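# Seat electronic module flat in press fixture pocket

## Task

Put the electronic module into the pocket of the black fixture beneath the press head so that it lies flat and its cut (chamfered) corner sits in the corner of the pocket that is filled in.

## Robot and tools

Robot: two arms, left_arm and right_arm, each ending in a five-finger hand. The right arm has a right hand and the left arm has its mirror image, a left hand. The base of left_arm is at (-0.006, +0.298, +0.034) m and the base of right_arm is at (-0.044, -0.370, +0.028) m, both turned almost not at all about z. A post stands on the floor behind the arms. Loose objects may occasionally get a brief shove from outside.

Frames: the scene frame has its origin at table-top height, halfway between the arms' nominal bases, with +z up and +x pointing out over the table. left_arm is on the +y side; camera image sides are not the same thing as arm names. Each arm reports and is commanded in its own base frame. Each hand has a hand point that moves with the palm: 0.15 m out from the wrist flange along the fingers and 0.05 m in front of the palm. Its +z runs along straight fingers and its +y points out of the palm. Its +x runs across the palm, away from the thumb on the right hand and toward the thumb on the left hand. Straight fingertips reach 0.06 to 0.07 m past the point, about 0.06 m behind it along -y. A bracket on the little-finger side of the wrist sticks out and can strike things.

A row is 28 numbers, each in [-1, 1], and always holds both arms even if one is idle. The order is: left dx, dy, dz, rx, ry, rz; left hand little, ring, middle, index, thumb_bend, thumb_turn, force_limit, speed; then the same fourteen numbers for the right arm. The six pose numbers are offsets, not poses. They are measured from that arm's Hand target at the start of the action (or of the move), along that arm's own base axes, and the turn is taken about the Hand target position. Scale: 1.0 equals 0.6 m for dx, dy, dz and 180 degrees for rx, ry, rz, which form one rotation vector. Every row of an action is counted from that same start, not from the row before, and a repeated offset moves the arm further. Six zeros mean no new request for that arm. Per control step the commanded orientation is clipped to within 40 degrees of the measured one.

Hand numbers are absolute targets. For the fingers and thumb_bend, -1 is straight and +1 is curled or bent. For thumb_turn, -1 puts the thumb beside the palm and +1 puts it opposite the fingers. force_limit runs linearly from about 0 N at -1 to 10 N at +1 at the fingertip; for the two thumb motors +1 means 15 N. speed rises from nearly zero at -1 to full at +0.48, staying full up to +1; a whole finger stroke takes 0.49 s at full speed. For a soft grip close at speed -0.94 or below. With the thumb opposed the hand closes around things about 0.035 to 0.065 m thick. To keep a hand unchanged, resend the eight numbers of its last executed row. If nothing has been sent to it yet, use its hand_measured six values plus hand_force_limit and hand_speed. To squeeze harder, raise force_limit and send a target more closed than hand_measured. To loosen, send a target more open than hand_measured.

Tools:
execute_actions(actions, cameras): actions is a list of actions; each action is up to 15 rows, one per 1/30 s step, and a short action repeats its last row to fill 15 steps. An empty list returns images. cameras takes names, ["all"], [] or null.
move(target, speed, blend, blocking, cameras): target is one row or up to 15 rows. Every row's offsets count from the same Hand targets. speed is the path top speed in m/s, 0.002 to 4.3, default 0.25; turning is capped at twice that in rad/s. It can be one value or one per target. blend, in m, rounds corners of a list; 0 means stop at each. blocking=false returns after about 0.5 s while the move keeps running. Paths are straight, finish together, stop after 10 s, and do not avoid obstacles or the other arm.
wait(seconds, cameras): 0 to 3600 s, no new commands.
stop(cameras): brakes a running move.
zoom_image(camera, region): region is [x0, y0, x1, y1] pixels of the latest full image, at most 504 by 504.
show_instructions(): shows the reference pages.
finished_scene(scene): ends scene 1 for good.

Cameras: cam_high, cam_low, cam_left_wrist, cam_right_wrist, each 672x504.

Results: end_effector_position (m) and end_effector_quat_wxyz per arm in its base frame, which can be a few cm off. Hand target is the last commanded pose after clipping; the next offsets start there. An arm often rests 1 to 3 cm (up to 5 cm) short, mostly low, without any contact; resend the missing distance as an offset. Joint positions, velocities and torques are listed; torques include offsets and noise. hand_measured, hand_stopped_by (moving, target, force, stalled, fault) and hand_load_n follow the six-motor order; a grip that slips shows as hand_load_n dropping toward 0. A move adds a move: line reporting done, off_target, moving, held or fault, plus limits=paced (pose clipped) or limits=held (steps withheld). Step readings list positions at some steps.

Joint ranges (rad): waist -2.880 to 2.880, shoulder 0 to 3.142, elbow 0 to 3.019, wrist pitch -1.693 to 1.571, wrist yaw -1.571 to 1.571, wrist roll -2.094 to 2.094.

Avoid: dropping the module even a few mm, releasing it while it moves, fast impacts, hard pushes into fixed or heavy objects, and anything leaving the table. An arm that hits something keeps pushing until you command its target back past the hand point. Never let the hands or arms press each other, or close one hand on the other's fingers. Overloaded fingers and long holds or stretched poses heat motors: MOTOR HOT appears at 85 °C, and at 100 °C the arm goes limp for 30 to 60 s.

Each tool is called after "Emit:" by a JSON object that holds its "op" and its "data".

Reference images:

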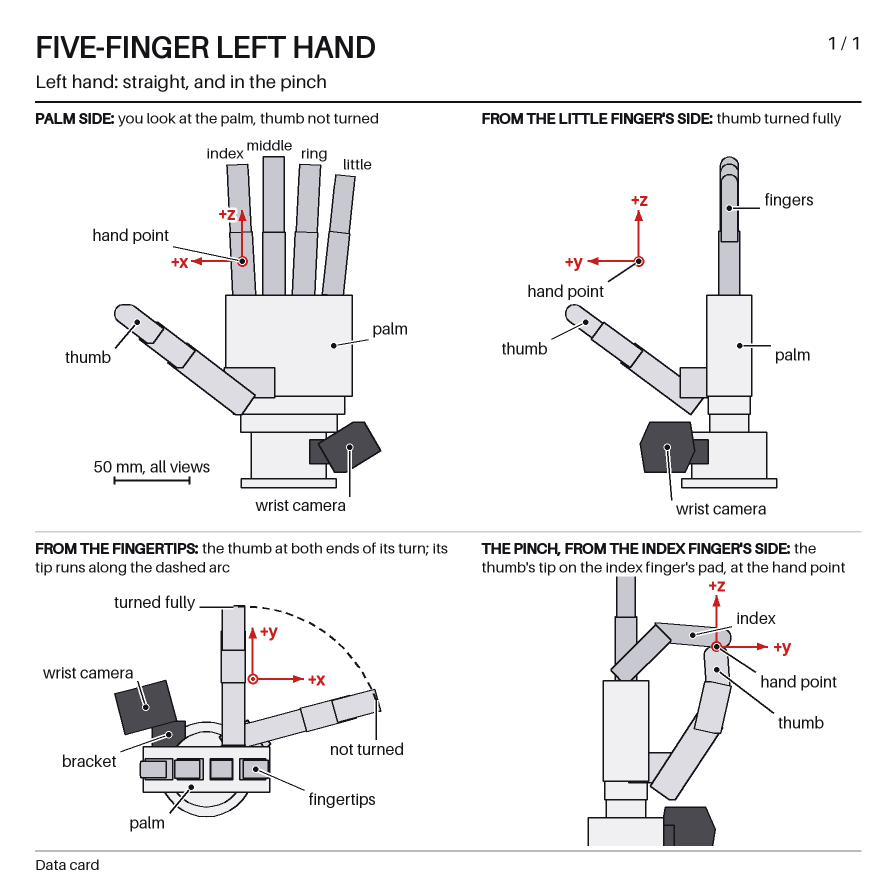

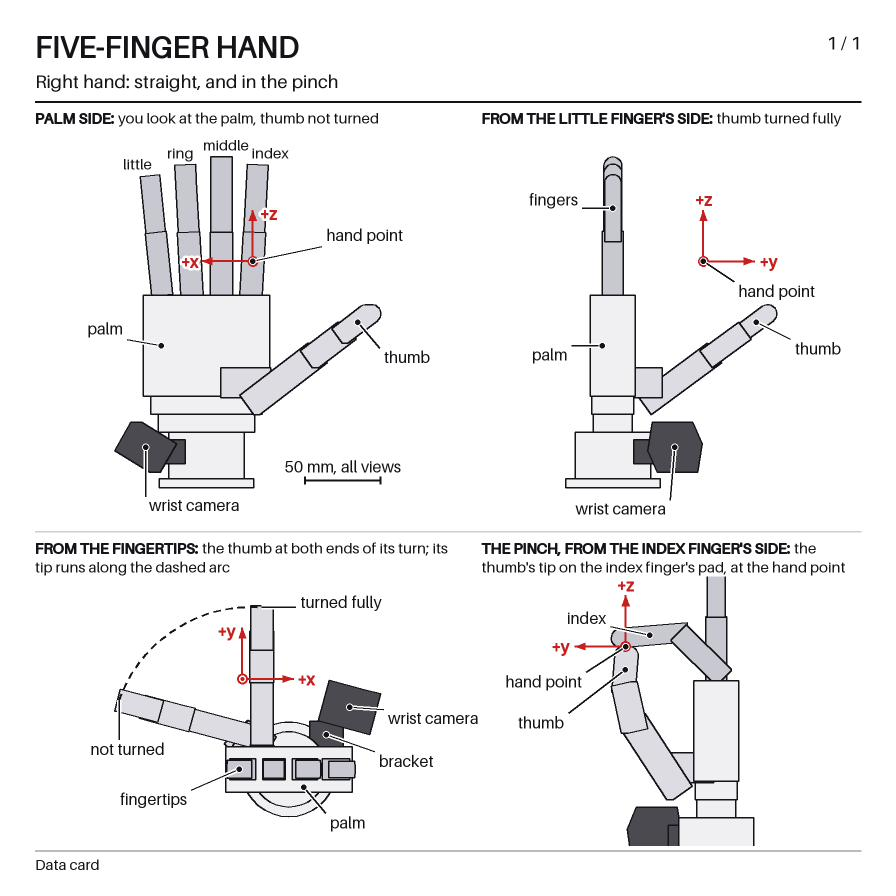

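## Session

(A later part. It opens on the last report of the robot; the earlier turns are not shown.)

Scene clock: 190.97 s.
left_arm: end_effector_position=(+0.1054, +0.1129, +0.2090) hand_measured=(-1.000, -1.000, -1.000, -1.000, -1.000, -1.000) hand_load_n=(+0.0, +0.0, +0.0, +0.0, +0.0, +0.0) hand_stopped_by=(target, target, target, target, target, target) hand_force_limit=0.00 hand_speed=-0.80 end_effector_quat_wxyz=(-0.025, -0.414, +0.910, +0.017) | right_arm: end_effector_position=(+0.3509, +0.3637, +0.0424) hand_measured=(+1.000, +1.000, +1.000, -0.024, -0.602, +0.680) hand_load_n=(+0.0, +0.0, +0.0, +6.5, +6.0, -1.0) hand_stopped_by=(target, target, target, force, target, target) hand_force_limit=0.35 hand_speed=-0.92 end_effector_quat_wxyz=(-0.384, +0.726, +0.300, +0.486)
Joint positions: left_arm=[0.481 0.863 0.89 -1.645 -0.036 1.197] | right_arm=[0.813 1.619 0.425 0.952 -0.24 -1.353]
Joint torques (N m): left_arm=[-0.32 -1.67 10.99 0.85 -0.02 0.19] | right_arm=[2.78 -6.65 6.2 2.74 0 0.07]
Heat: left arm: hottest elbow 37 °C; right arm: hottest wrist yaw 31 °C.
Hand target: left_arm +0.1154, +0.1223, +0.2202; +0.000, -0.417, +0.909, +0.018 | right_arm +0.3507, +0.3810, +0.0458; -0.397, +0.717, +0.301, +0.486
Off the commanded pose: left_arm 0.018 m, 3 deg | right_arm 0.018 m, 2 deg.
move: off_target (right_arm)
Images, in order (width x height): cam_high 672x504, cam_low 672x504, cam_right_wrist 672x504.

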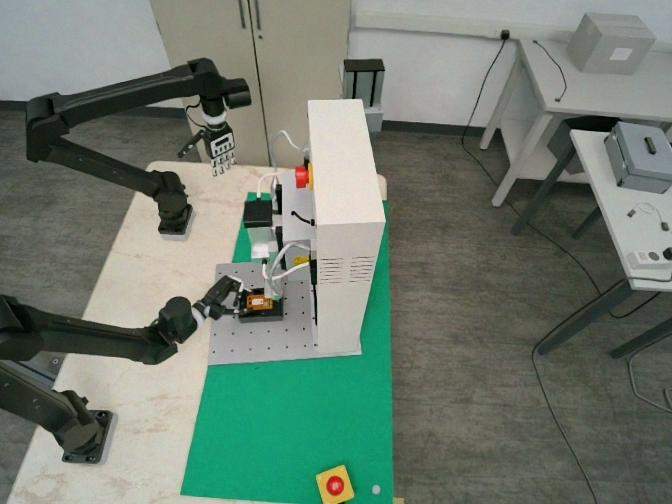

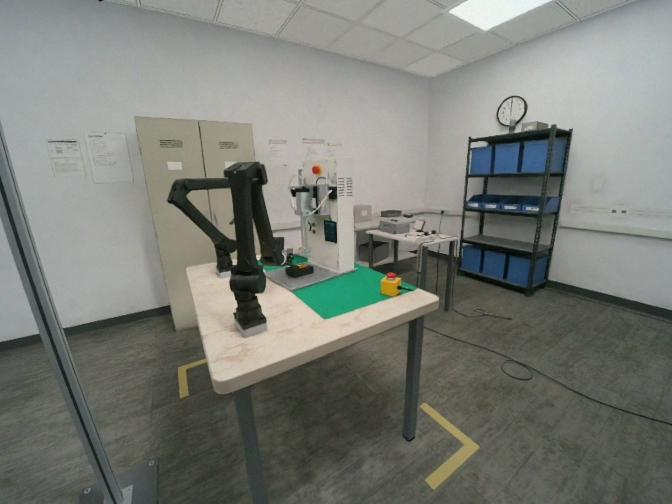

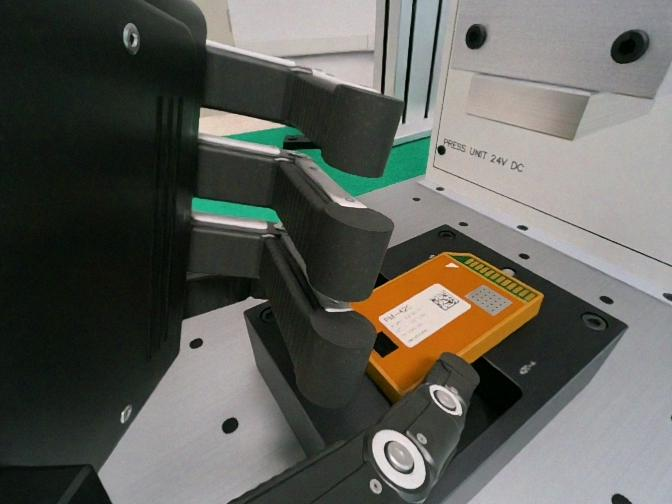

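Emit:
{"op": "execute_actions", "data": {"actions": [], "cameras": ["all"]}}

Scene clock: 191.90 s.
left_arm: end_effector_position=(+0.1054, +0.1129, +0.2090) hand_measured=(-1.000, -1.000, -1.000, -1.000, -1.000, -1.000) hand_load_n=(+0.0, +0.0, +0.0, +0.0, +0.0, +0.0) hand_stopped_by=(target, target, target, target, target, target) hand_force_limit=0.00 hand_speed=-0.80 end_effector_quat_wxyz=(-0.025, -0.414, +0.910, +0.017) | right_arm: end_effector_position=(+0.3509, +0.3637, +0.0424) hand_measured=(+1.000, +1.000, +1.000, -0.024, -0.602, +0.680) hand_load_n=(+0.0, +0.0, +0.0, +6.5, +6.0, -1.0) hand_stopped_by=(target, target, target, force, target, target) hand_force_limit=0.35 hand_speed=-0.92 end_effector_quat_wxyz=(-0.384, +0.726, +0.300, +0.486)
Joint positions: left_arm=[0.481 0.863 0.89 -1.645 -0.036 1.197] | right_arm=[0.813 1.619 0.425 0.952 -0.24 -1.353]
Joint velocities: within noise
Joint torques (N m): left_arm=[-0.32 -1.73 10.99 0.84 -0.02 0.19] | right_arm=[2.61 -6.65 6.2 2.74 0 0.06]
Heat: left arm: hottest elbow 37 °C; right arm: hottest wrist yaw 31 °C.
Hand target: left_arm +0.1154, +0.1223, +0.2202; +0.000, -0.417, +0.909, +0.018 | right_arm +0.3507, +0.3810, +0.0458; -0.397, +0.717, +0.301, +0.486
Off the commanded pose: left_arm 0.018 m, 3 deg | right_arm 0.018 m, 2 deg.

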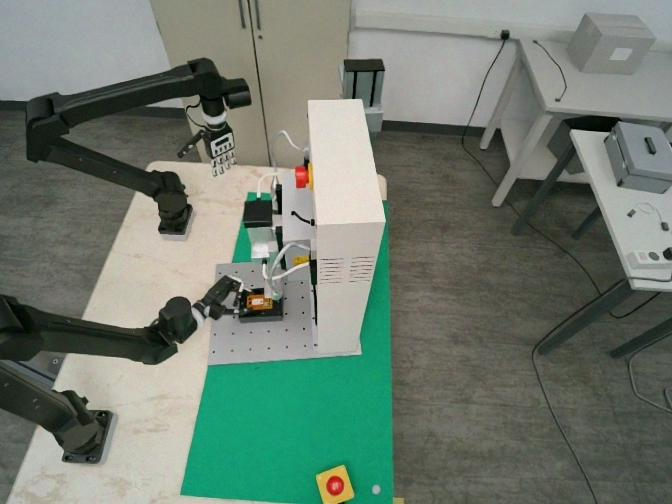

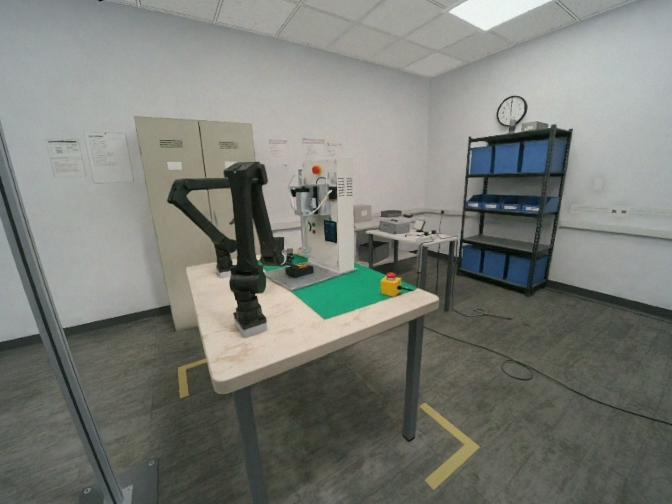

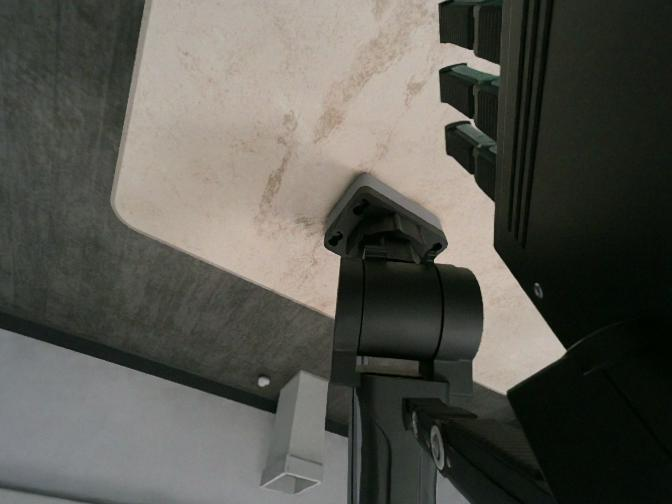

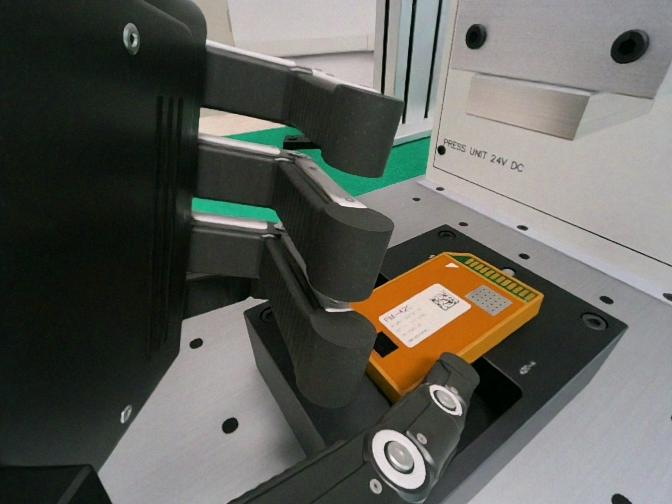

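Emit:
{"op": "zoom_image", "data": {"camera": "cam_right_wrist", "region": [240, 210, 640, 500]}}

Emit:
{"op": "zoom_image", "data": {"camera": "cam_right_wrist", "region": [400, 240, 640, 420]}}

Emit:
{"op": "zoom_image", "data": {"camera": "cam_low", "region": [278, 250, 322, 284]}}

Emit:
{"op": "zoom_image", "data": {"camera": "cam_high", "region": [236, 284, 286, 324]}}

Scaled by 1.260 from the camera's image (finer frame: 960x720).

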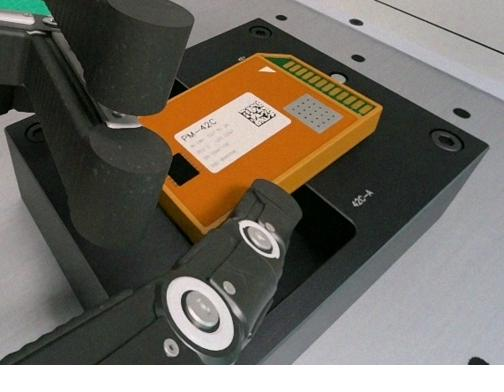

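Scaled by 2.100 from the camera's image (finer frame: 960x720).

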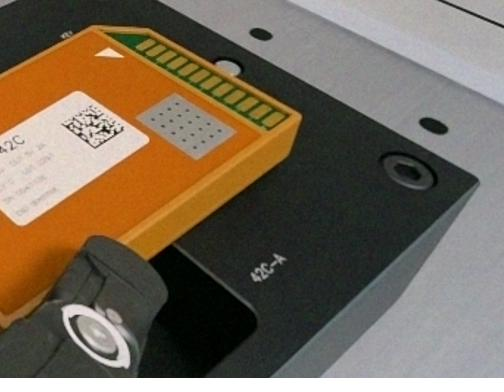

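Scaled by 11.455 from the camera's image (finer frame: 960x720).

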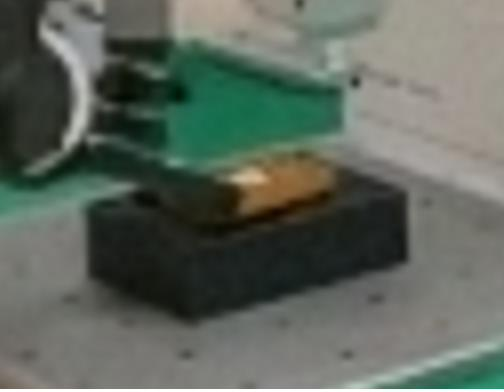

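Scaled by 10.080 from the camera's image (finer frame: 960x720).

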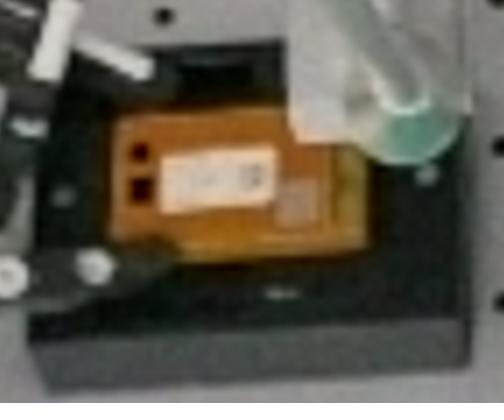

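Emit:
{"op": "move", "data": {"target": [[0,0,0,0,0,0,-1,-1,-1,-1,-1,-1,0,-0.8, 0.001,0.0065,0.016,0,0,0,1,1,1,0.12,-0.6,0.68,0.35,-0.92],[0,0,0,0,0,0,-1,-1,-1,-1,-1,-1,0,-0.8, 0.001,0.0065,-0.006,0,0,0,1,1,1,0.12,-0.6,0.68,0.35,-0.92]], "speed": 0.04, "cameras": ["all"]}}

Emit:
{"op": "zoom_image", "data": {"camera": "cam_right_wrist", "region": [400, 240, 640, 420]}}

Emit:
{"op": "zoom_image", "data": {"camera": "cam_low", "region": [278, 250, 322, 284]}}

Emit:
{"op": "zoom_image", "data": {"camera": "cam_high", "region": [236, 284, 286, 324]}}

Scene clock: 193.93 s.
left_arm: end_effector_position=(+0.1054, +0.1129, +0.2090) hand_measured=(-1.000, -1.000, -1.000, -1.000, -1.000, -1.000) hand_load_n=(+0.0, +0.0, +0.0, +0.0, +0.0, +0.0) hand_stopped_by=(target, target, target, target, target, target) hand_force_limit=0.00 hand_speed=-0.80 end_effector_quat_wxyz=(-0.025, -0.414, +0.910, +0.017) | right_arm: end_effector_position=(+0.3517, +0.3669, +0.0413) hand_measured=(+1.000, +1.000, +1.000, -0.024, -0.602, +0.680) hand_load_n=(+0.0, +0.0, +0.0, +5.5, +7.0, -1.0) hand_stopped_by=(target, target, target, force, target, target) hand_force_limit=0.35 hand_speed=-0.92 end_effector_quat_wxyz=(-0.384, +0.724, +0.300, +0.488)
Joint positions: left_arm=[0.481 0.863 0.89 -1.645 -0.036 1.197] | right_arm=[0.819 1.633 0.431 0.965 -0.232 -1.353]
Joint torques (N m): left_arm=[-0.32 -1.73 10.99 0.85 -0.02 0.19] | right_arm=[2.73 -6.36 6.3 2.76 -0.06 0.09]
Heat: left arm: hottest elbow 37 °C; right arm: hottest wrist yaw 31 °C.
Hand target: left_arm +0.1154, +0.1223, +0.2202; +0.000, -0.417, +0.909, +0.018 | right_arm +0.3513, +0.3849, +0.0422; -0.397, +0.717, +0.301, +0.486
Off the commanded pose: left_arm 0.018 m, 3 deg | right_arm 0.018 m, 2 deg.
move: off_target (right_arm)

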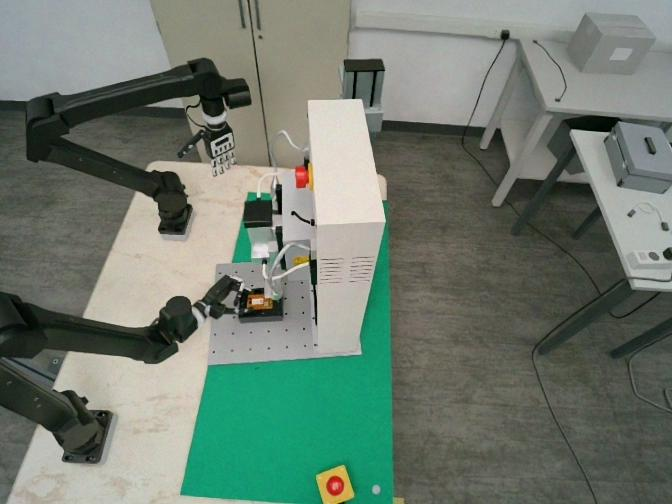

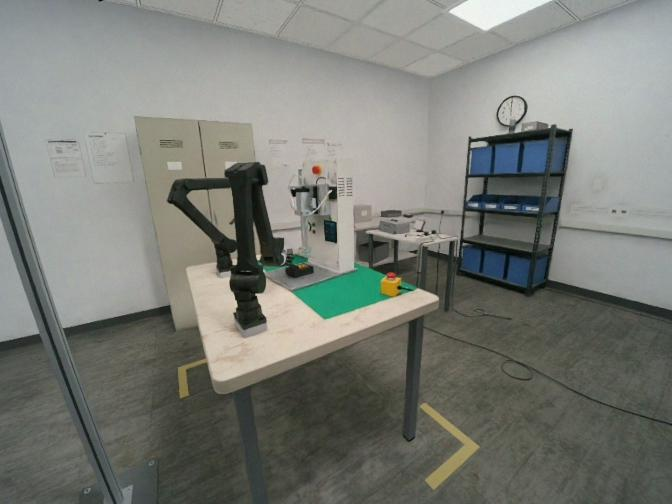

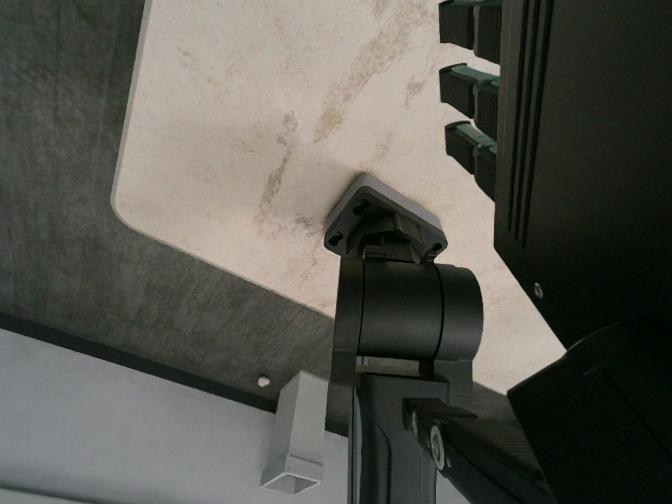

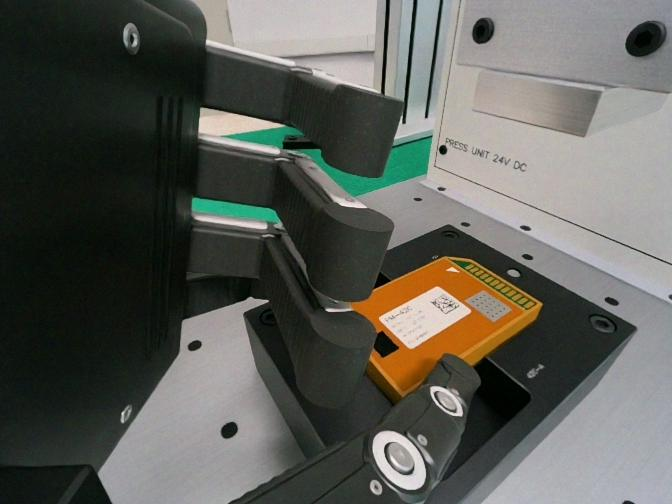

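Scaled by 2.100 from the camera's image (finer frame: 960x720).

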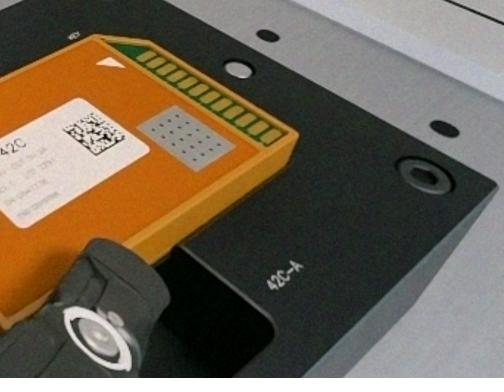

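Scaled by 11.455 from the camera's image (finer frame: 960x720).

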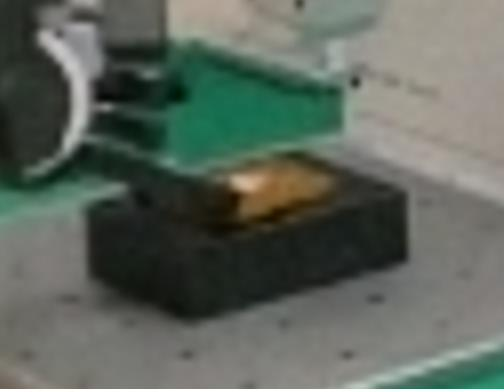

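Scaled by 10.080 from the camera's image (finer frame: 960x720).

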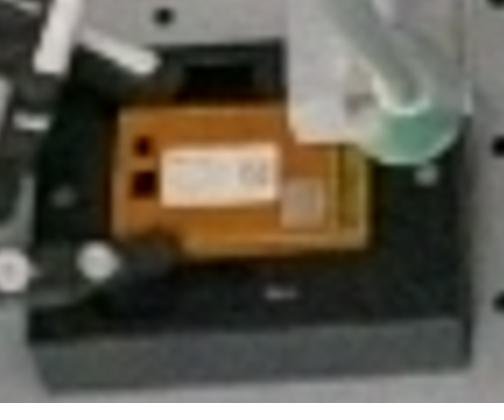

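Emit:
{"op": "zoom_image", "data": {"camera": "cam_right_wrist", "region": [470, 250, 570, 325]}}

Emit:
{"op": "zoom_image", "data": {"camera": "cam_low", "region": [290, 256, 314, 274]}}

Scaled by 5.040 from the camera's image (finer frame: 960x720).

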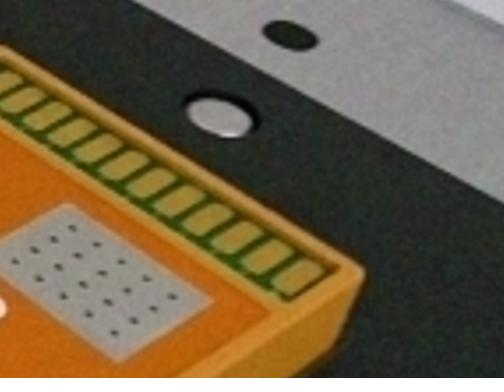

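Scaled by 21.000 from the camera's image (finer frame: 960x720).

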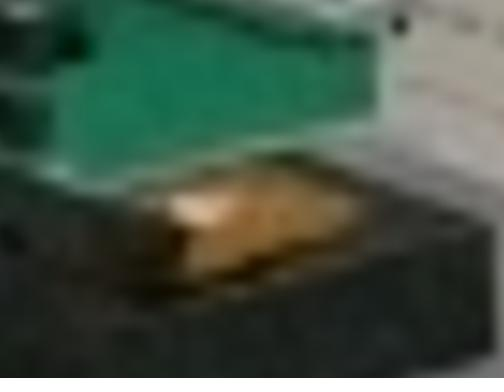

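Emit:
{"op": "zoom_image", "data": {"camera": "cam_right_wrist", "region": [450, 290, 560, 375]}}

Scaled by 4.582 from the camera's image (finer frame: 960x720).

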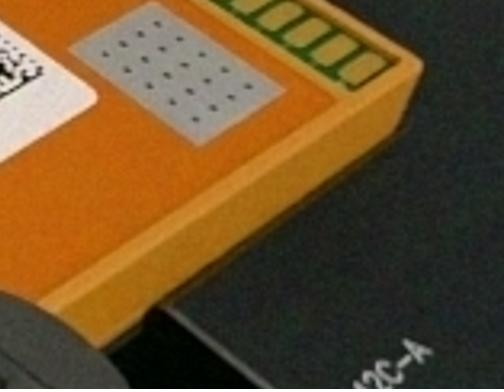

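Emit:
{"op": "zoom_image", "data": {"camera": "cam_high", "region": [256, 296, 280, 314]}}

Emit:
{"op": "zoom_image", "data": {"camera": "cam_high", "region": [242, 290, 266, 308]}}

Emit:
{"op": "zoom_image", "data": {"camera": "cam_right_wrist", "region": [350, 330, 490, 435]}}

Scaled by 21.000 from the camera's image (finer frame: 960x720).

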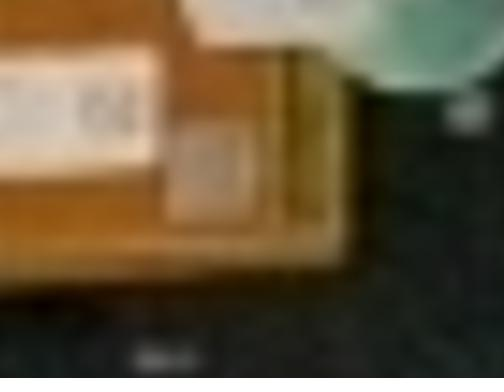

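Scaled by 21.000 from the camera's image (finer frame: 960x720).

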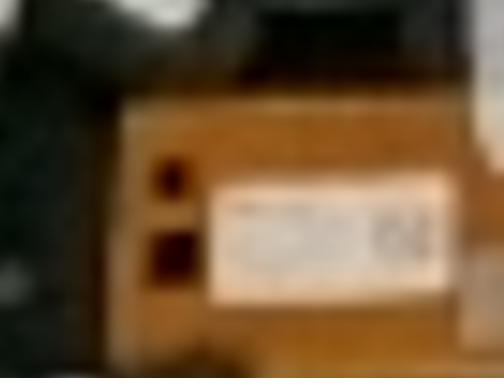

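Scaled by 3.600 from the camera's image (finer frame: 960x720).

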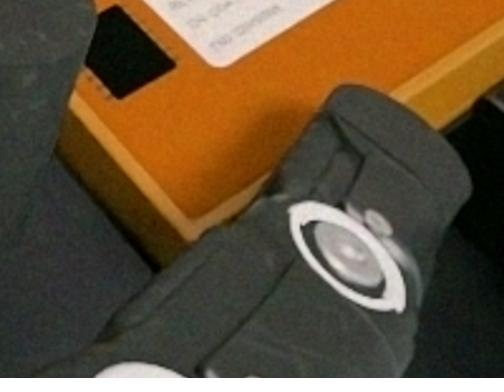

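Emit:
{"op": "zoom_image", "data": {"camera": "cam_right_wrist", "region": [480, 300, 545, 350]}}

Emit:
{"op": "zoom_image", "data": {"camera": "cam_right_wrist", "region": [430, 250, 480, 290]}}

Scaled by 7.754 from the camera's image (finer frame: 960x720).

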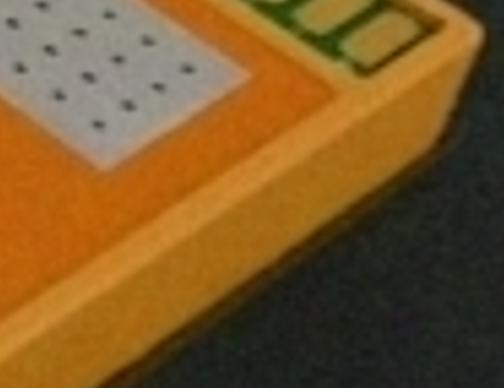

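Scaled by 10.080 from the camera's image (finer frame: 960x720).

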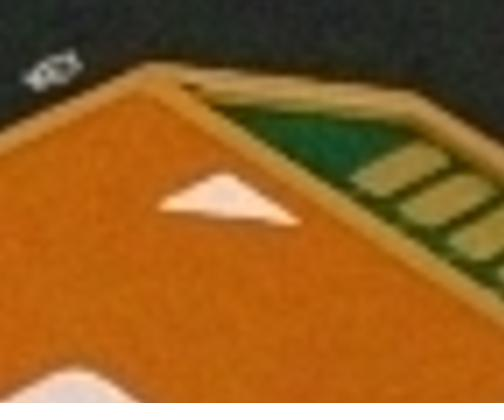

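Emit:
{"op": "move", "data": {"target": [[0,0,0,0,0,0,-1,-1,-1,-1,-1,-1,0,-0.8, 0.001,0.005,0.018,0,0,0,1,1,1,0.12,-0.6,0.68,0.35,-0.92],[0,0,0,0,0,0,-1,-1,-1,-1,-1,-1,0,-0.8, 0.001,0.005,-0.002,0,0,0,1,1,1,0.12,-0.6,0.68,0.35,-0.92]], "speed": 0.04, "cameras": ["cam_high","cam_low","cam_right_wrist"]}}

Emit:
{"op": "zoom_image", "data": {"camera": "cam_right_wrist", "region": [450, 290, 560, 375]}}

Emit:
{"op": "zoom_image", "data": {"camera": "cam_low", "region": [290, 256, 314, 274]}}

Emit:
{"op": "zoom_image", "data": {"camera": "cam_high", "region": [236, 284, 286, 324]}}

Scene clock: 197.00 s.
left_arm: end_effector_position=(+0.1054, +0.1129, +0.2090) hand_measured=(-1.000, -1.000, -1.000, -1.000, -1.000, -1.000) hand_load_n=(+0.0, +0.0, +0.0, +0.0, +0.5, +0.0) hand_stopped_by=(target, target, target, target, target, target) hand_force_limit=0.00 hand_speed=-0.80 end_effector_quat_wxyz=(-0.025, -0.414, +0.910, +0.017) | right_arm: end_effector_position=(+0.3515, +0.3672, +0.0402) hand_measured=(+1.000, +1.000, +1.000, -0.024, -0.602, +0.680) hand_load_n=(+0.0, +0.0, +0.0, +5.0, +7.5, -1.5) hand_stopped_by=(target, target, target, force, target, target) hand_force_limit=0.35 hand_speed=-0.92 end_effector_quat_wxyz=(-0.382, +0.725, +0.299, +0.489)
Joint positions: left_arm=[0.481 0.863 0.89 -1.645 -0.036 1.197] | right_arm=[0.822 1.638 0.431 0.969 -0.226 -1.353]
Joint torques (N m): left_arm=[-0.32 -1.73 10.99 0.84 -0.02 0.2] | right_arm=[2.96 -6.18 6.67 2.62 -0.15 0.08]
Heat: left arm: hottest elbow 37 °C; right arm: hottest wrist yaw 31 °C.
Hand target: left_arm +0.1154, +0.1223, +0.2202; +0.000, -0.417, +0.909, +0.018 | right_arm +0.3519, +0.3879, +0.0410; -0.397, +0.717, +0.301, +0.486
Off the commanded pose: left_arm 0.018 m, 3 deg | right_arm 0.021 m, 2 deg.
move: off_target (right_arm)

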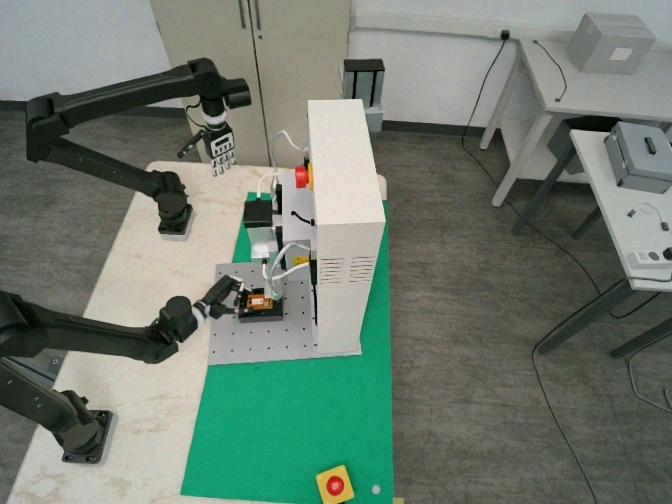

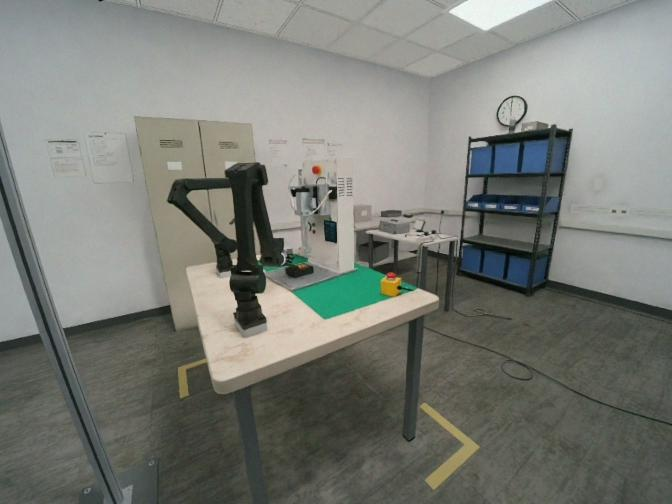

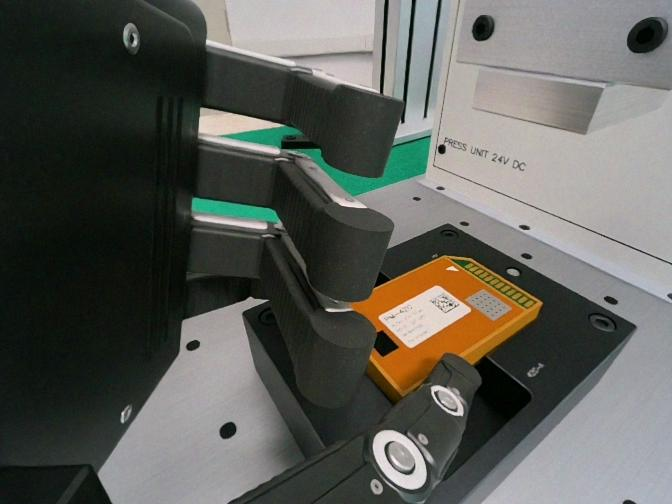

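Scaled by 4.582 from the camera's image (finer frame: 960x720).

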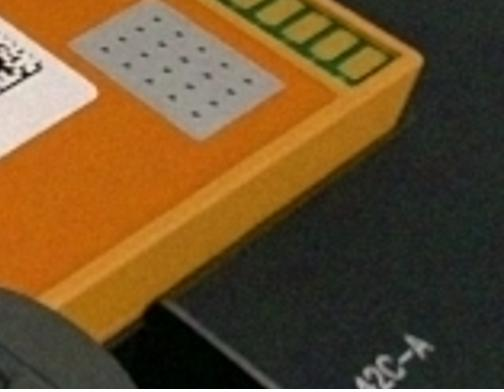

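Scaled by 21.000 from the camera's image (finer frame: 960x720).

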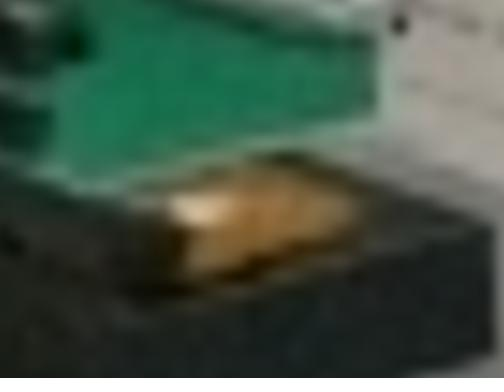

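Scaled by 10.080 from the camera's image (finer frame: 960x720).

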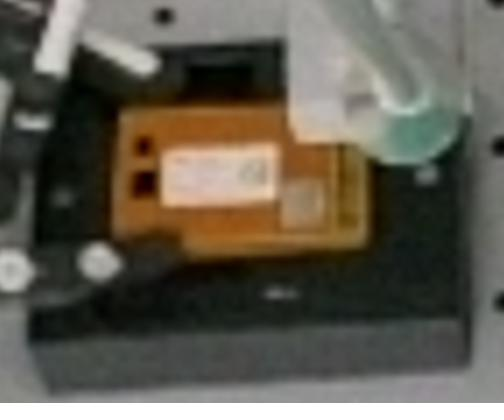

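Emit:
{"op": "move", "data": {"target": [0,0,0,0,0,0,-1,-1,-1,-1,-1,-1,0,-0.8, 0,0,0.018,0,0,0,1,1,1,0.12,-0.6,0.68,0.35,-0.92], "speed": 0.04, "cameras": ["cam_high","cam_low","cam_right_wrist"]}}

Emit:
{"op": "zoom_image", "data": {"camera": "cam_right_wrist", "region": [340, 240, 580, 420]}}

Emit:
{"op": "zoom_image", "data": {"camera": "cam_low", "region": [290, 256, 314, 274]}}

Emit:
{"op": "zoom_image", "data": {"camera": "cam_high", "region": [236, 284, 286, 324]}}

Scene clock: 198.07 s.
left_arm: end_effector_position=(+0.1054, +0.1129, +0.2090) hand_measured=(-1.000, -1.000, -1.000, -1.000, -1.000, -1.000) hand_load_n=(+0.0, +0.0, +0.0, +0.0, +0.0, +0.0) hand_stopped_by=(target, target, target, target, target, target) hand_force_limit=0.00 hand_speed=-0.80 end_effector_quat_wxyz=(-0.025, -0.414, +0.910, +0.017) | right_arm: end_effector_position=(+0.3514, +0.3666, +0.0401) hand_measured=(+1.000, +1.000, +1.000, -0.024, -0.602, +0.680) hand_load_n=(+0.0, +0.5, +0.0, +5.5, +7.0, -1.5) hand_stopped_by=(target, target, target, force, target, target) hand_force_limit=0.35 hand_speed=-0.92 end_effector_quat_wxyz=(-0.381, +0.726, +0.299, +0.488)
Joint positions: left_arm=[0.481 0.863 0.89 -1.645 -0.036 1.197] | right_arm=[0.822 1.633 0.431 0.96 -0.225 -1.353]
Joint torques (N m): left_arm=[-0.26 -1.73 11 0.84 -0.02 0.19] | right_arm=[2.84 -9.11 6.89 1.07 -0.18 0.09]
Heat: left arm: hottest elbow 37 °C; right arm: hottest wrist yaw 31 °C.
Hand target: left_arm +0.1154, +0.1223, +0.2202; +0.000, -0.417, +0.909, +0.018 | right_arm +0.3519, +0.3879, +0.0518; -0.397, +0.717, +0.301, +0.486
Off the commanded pose: left_arm 0.018 m, 3 deg | right_arm 0.024 m, 2 deg.
move: off_target (right_arm)

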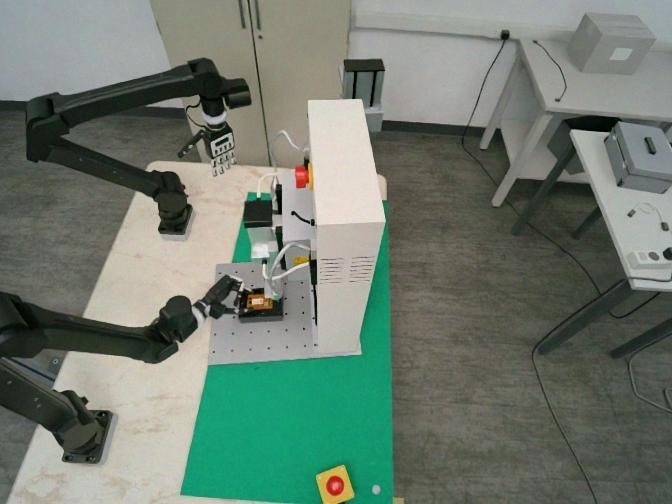

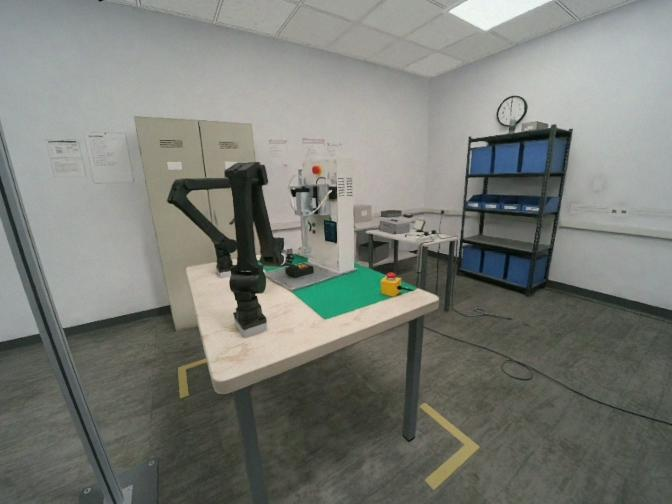

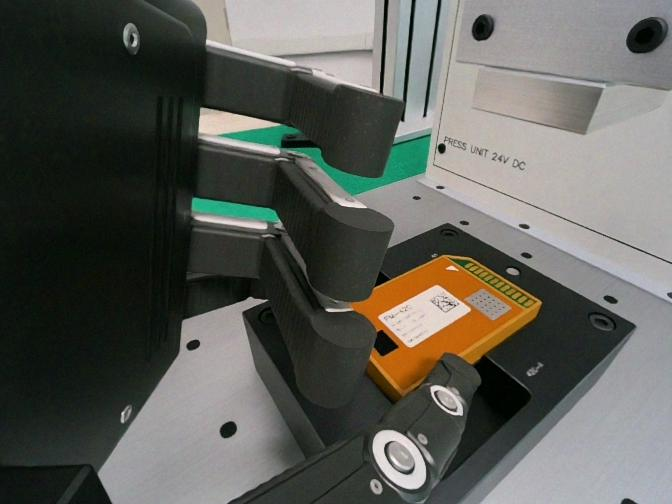

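Scaled by 2.100 from the camera's image (finer frame: 960x720).

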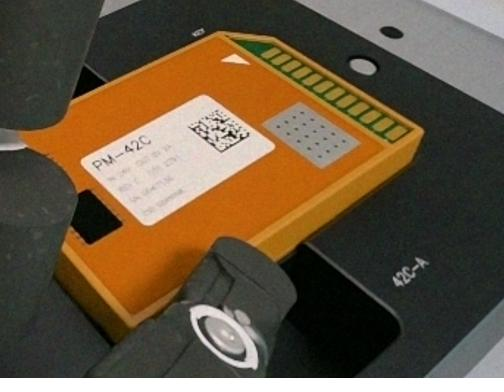

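Scaled by 21.000 from the camera's image (finer frame: 960x720).

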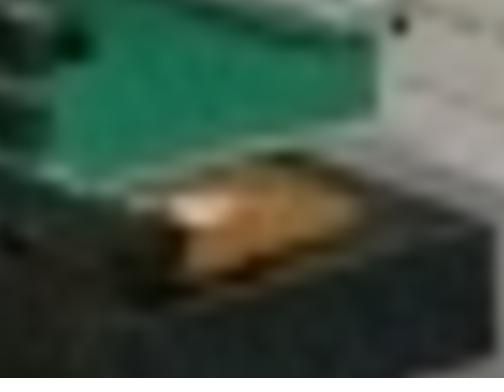

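Scaled by 10.080 from the camera's image (finer frame: 960x720).

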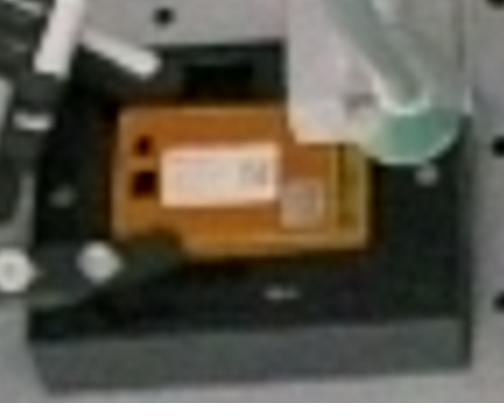

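Emit:
{"op": "move", "data": {"target": [0,0,0,0,0,0,-1,-1,-1,-1,-1,-1,0,-0.8, 0,0,0.010,0,0,0,1,1,1,0.12,-0.6,0.68,0.35,-0.92], "speed": 0.04, "cameras": ["cam_high","cam_low","cam_right_wrist"]}}

Emit:
{"op": "zoom_image", "data": {"camera": "cam_right_wrist", "region": [340, 240, 580, 420]}}

Emit:
{"op": "zoom_image", "data": {"camera": "cam_low", "region": [290, 256, 314, 274]}}

Emit:
{"op": "zoom_image", "data": {"camera": "cam_high", "region": [236, 284, 286, 324]}}

Scene clock: 199.30 s.
left_arm: end_effector_position=(+0.1054, +0.1129, +0.2090) hand_measured=(-1.000, -1.000, -1.000, -1.000, -1.000, -1.000) hand_load_n=(+0.0, +0.5, +0.0, +0.0, +0.0, +0.0) hand_stopped_by=(target, target, target, target, target, target) hand_force_limit=0.00 hand_speed=-0.80 end_effector_quat_wxyz=(-0.025, -0.414, +0.910, +0.017) | right_arm: end_effector_position=(+0.3517, +0.3669, +0.0403) hand_measured=(+1.000, +1.000, +1.000, -0.024, -0.602, +0.680) hand_load_n=(+0.0, +0.0, +0.0, +5.5, +7.0, -0.5) hand_stopped_by=(target, target, target, force, target, target) hand_force_limit=0.35 hand_speed=-0.92 end_effector_quat_wxyz=(-0.379, +0.730, +0.299, +0.483)
Joint positions: left_arm=[0.481 0.863 0.89 -1.645 -0.036 1.197] | right_arm=[0.822 1.621 0.437 0.928 -0.225 -1.353]
Joint torques (N m): left_arm=[-0.26 -1.73 10.99 0.84 -0.02 0.2] | right_arm=[2.9 -9.64 6.71 1.33 -0.2 0.09]
Heat: left arm: hottest elbow 37 °C; right arm: hottest wrist yaw 31 °C.
Hand target: left_arm +0.1154, +0.1223, +0.2202; +0.000, -0.417, +0.909, +0.018 | right_arm +0.3519, +0.3879, +0.0578; -0.397, +0.717, +0.301, +0.486
Off the commanded pose: left_arm 0.018 m, 3 deg | right_arm 0.027 m, 3 deg.
move: off_target (right_arm)

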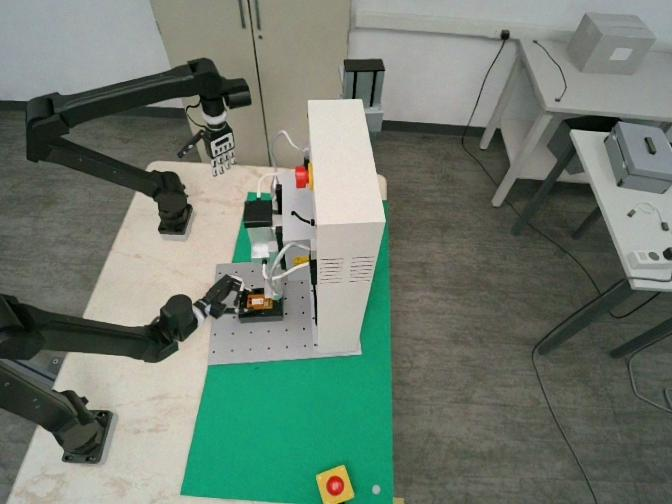

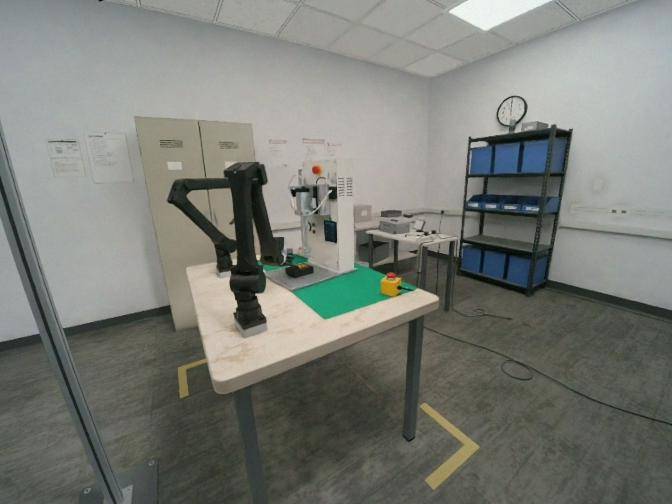

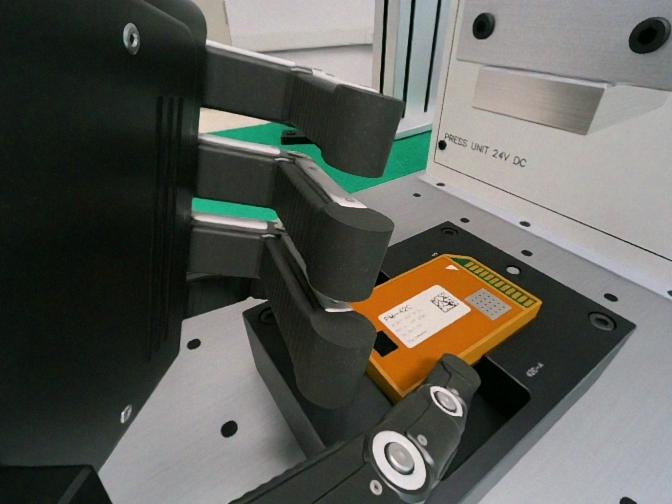

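Scaled by 2.100 from the camera's image (finer frame: 960x720).

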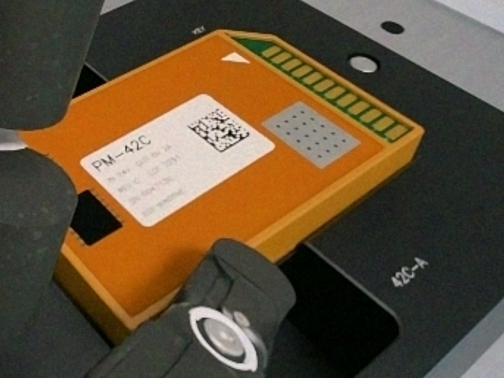

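Scaled by 21.000 from the camera's image (finer frame: 960x720).

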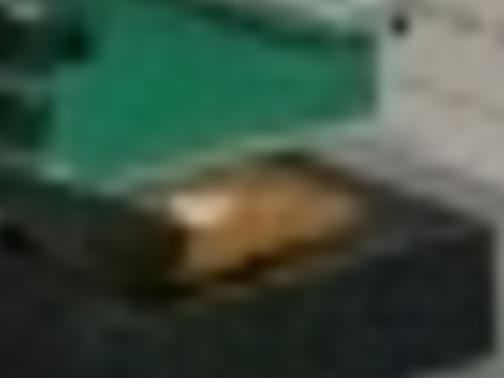

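Scaled by 10.080 from the camera's image (finer frame: 960x720).

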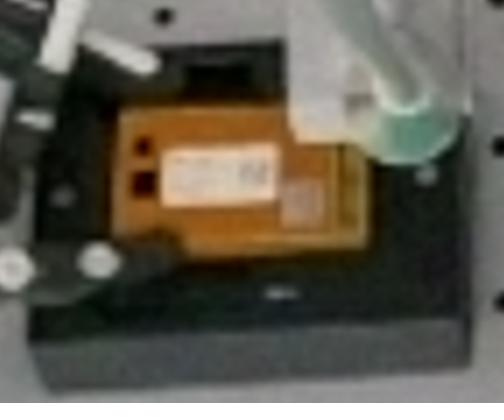

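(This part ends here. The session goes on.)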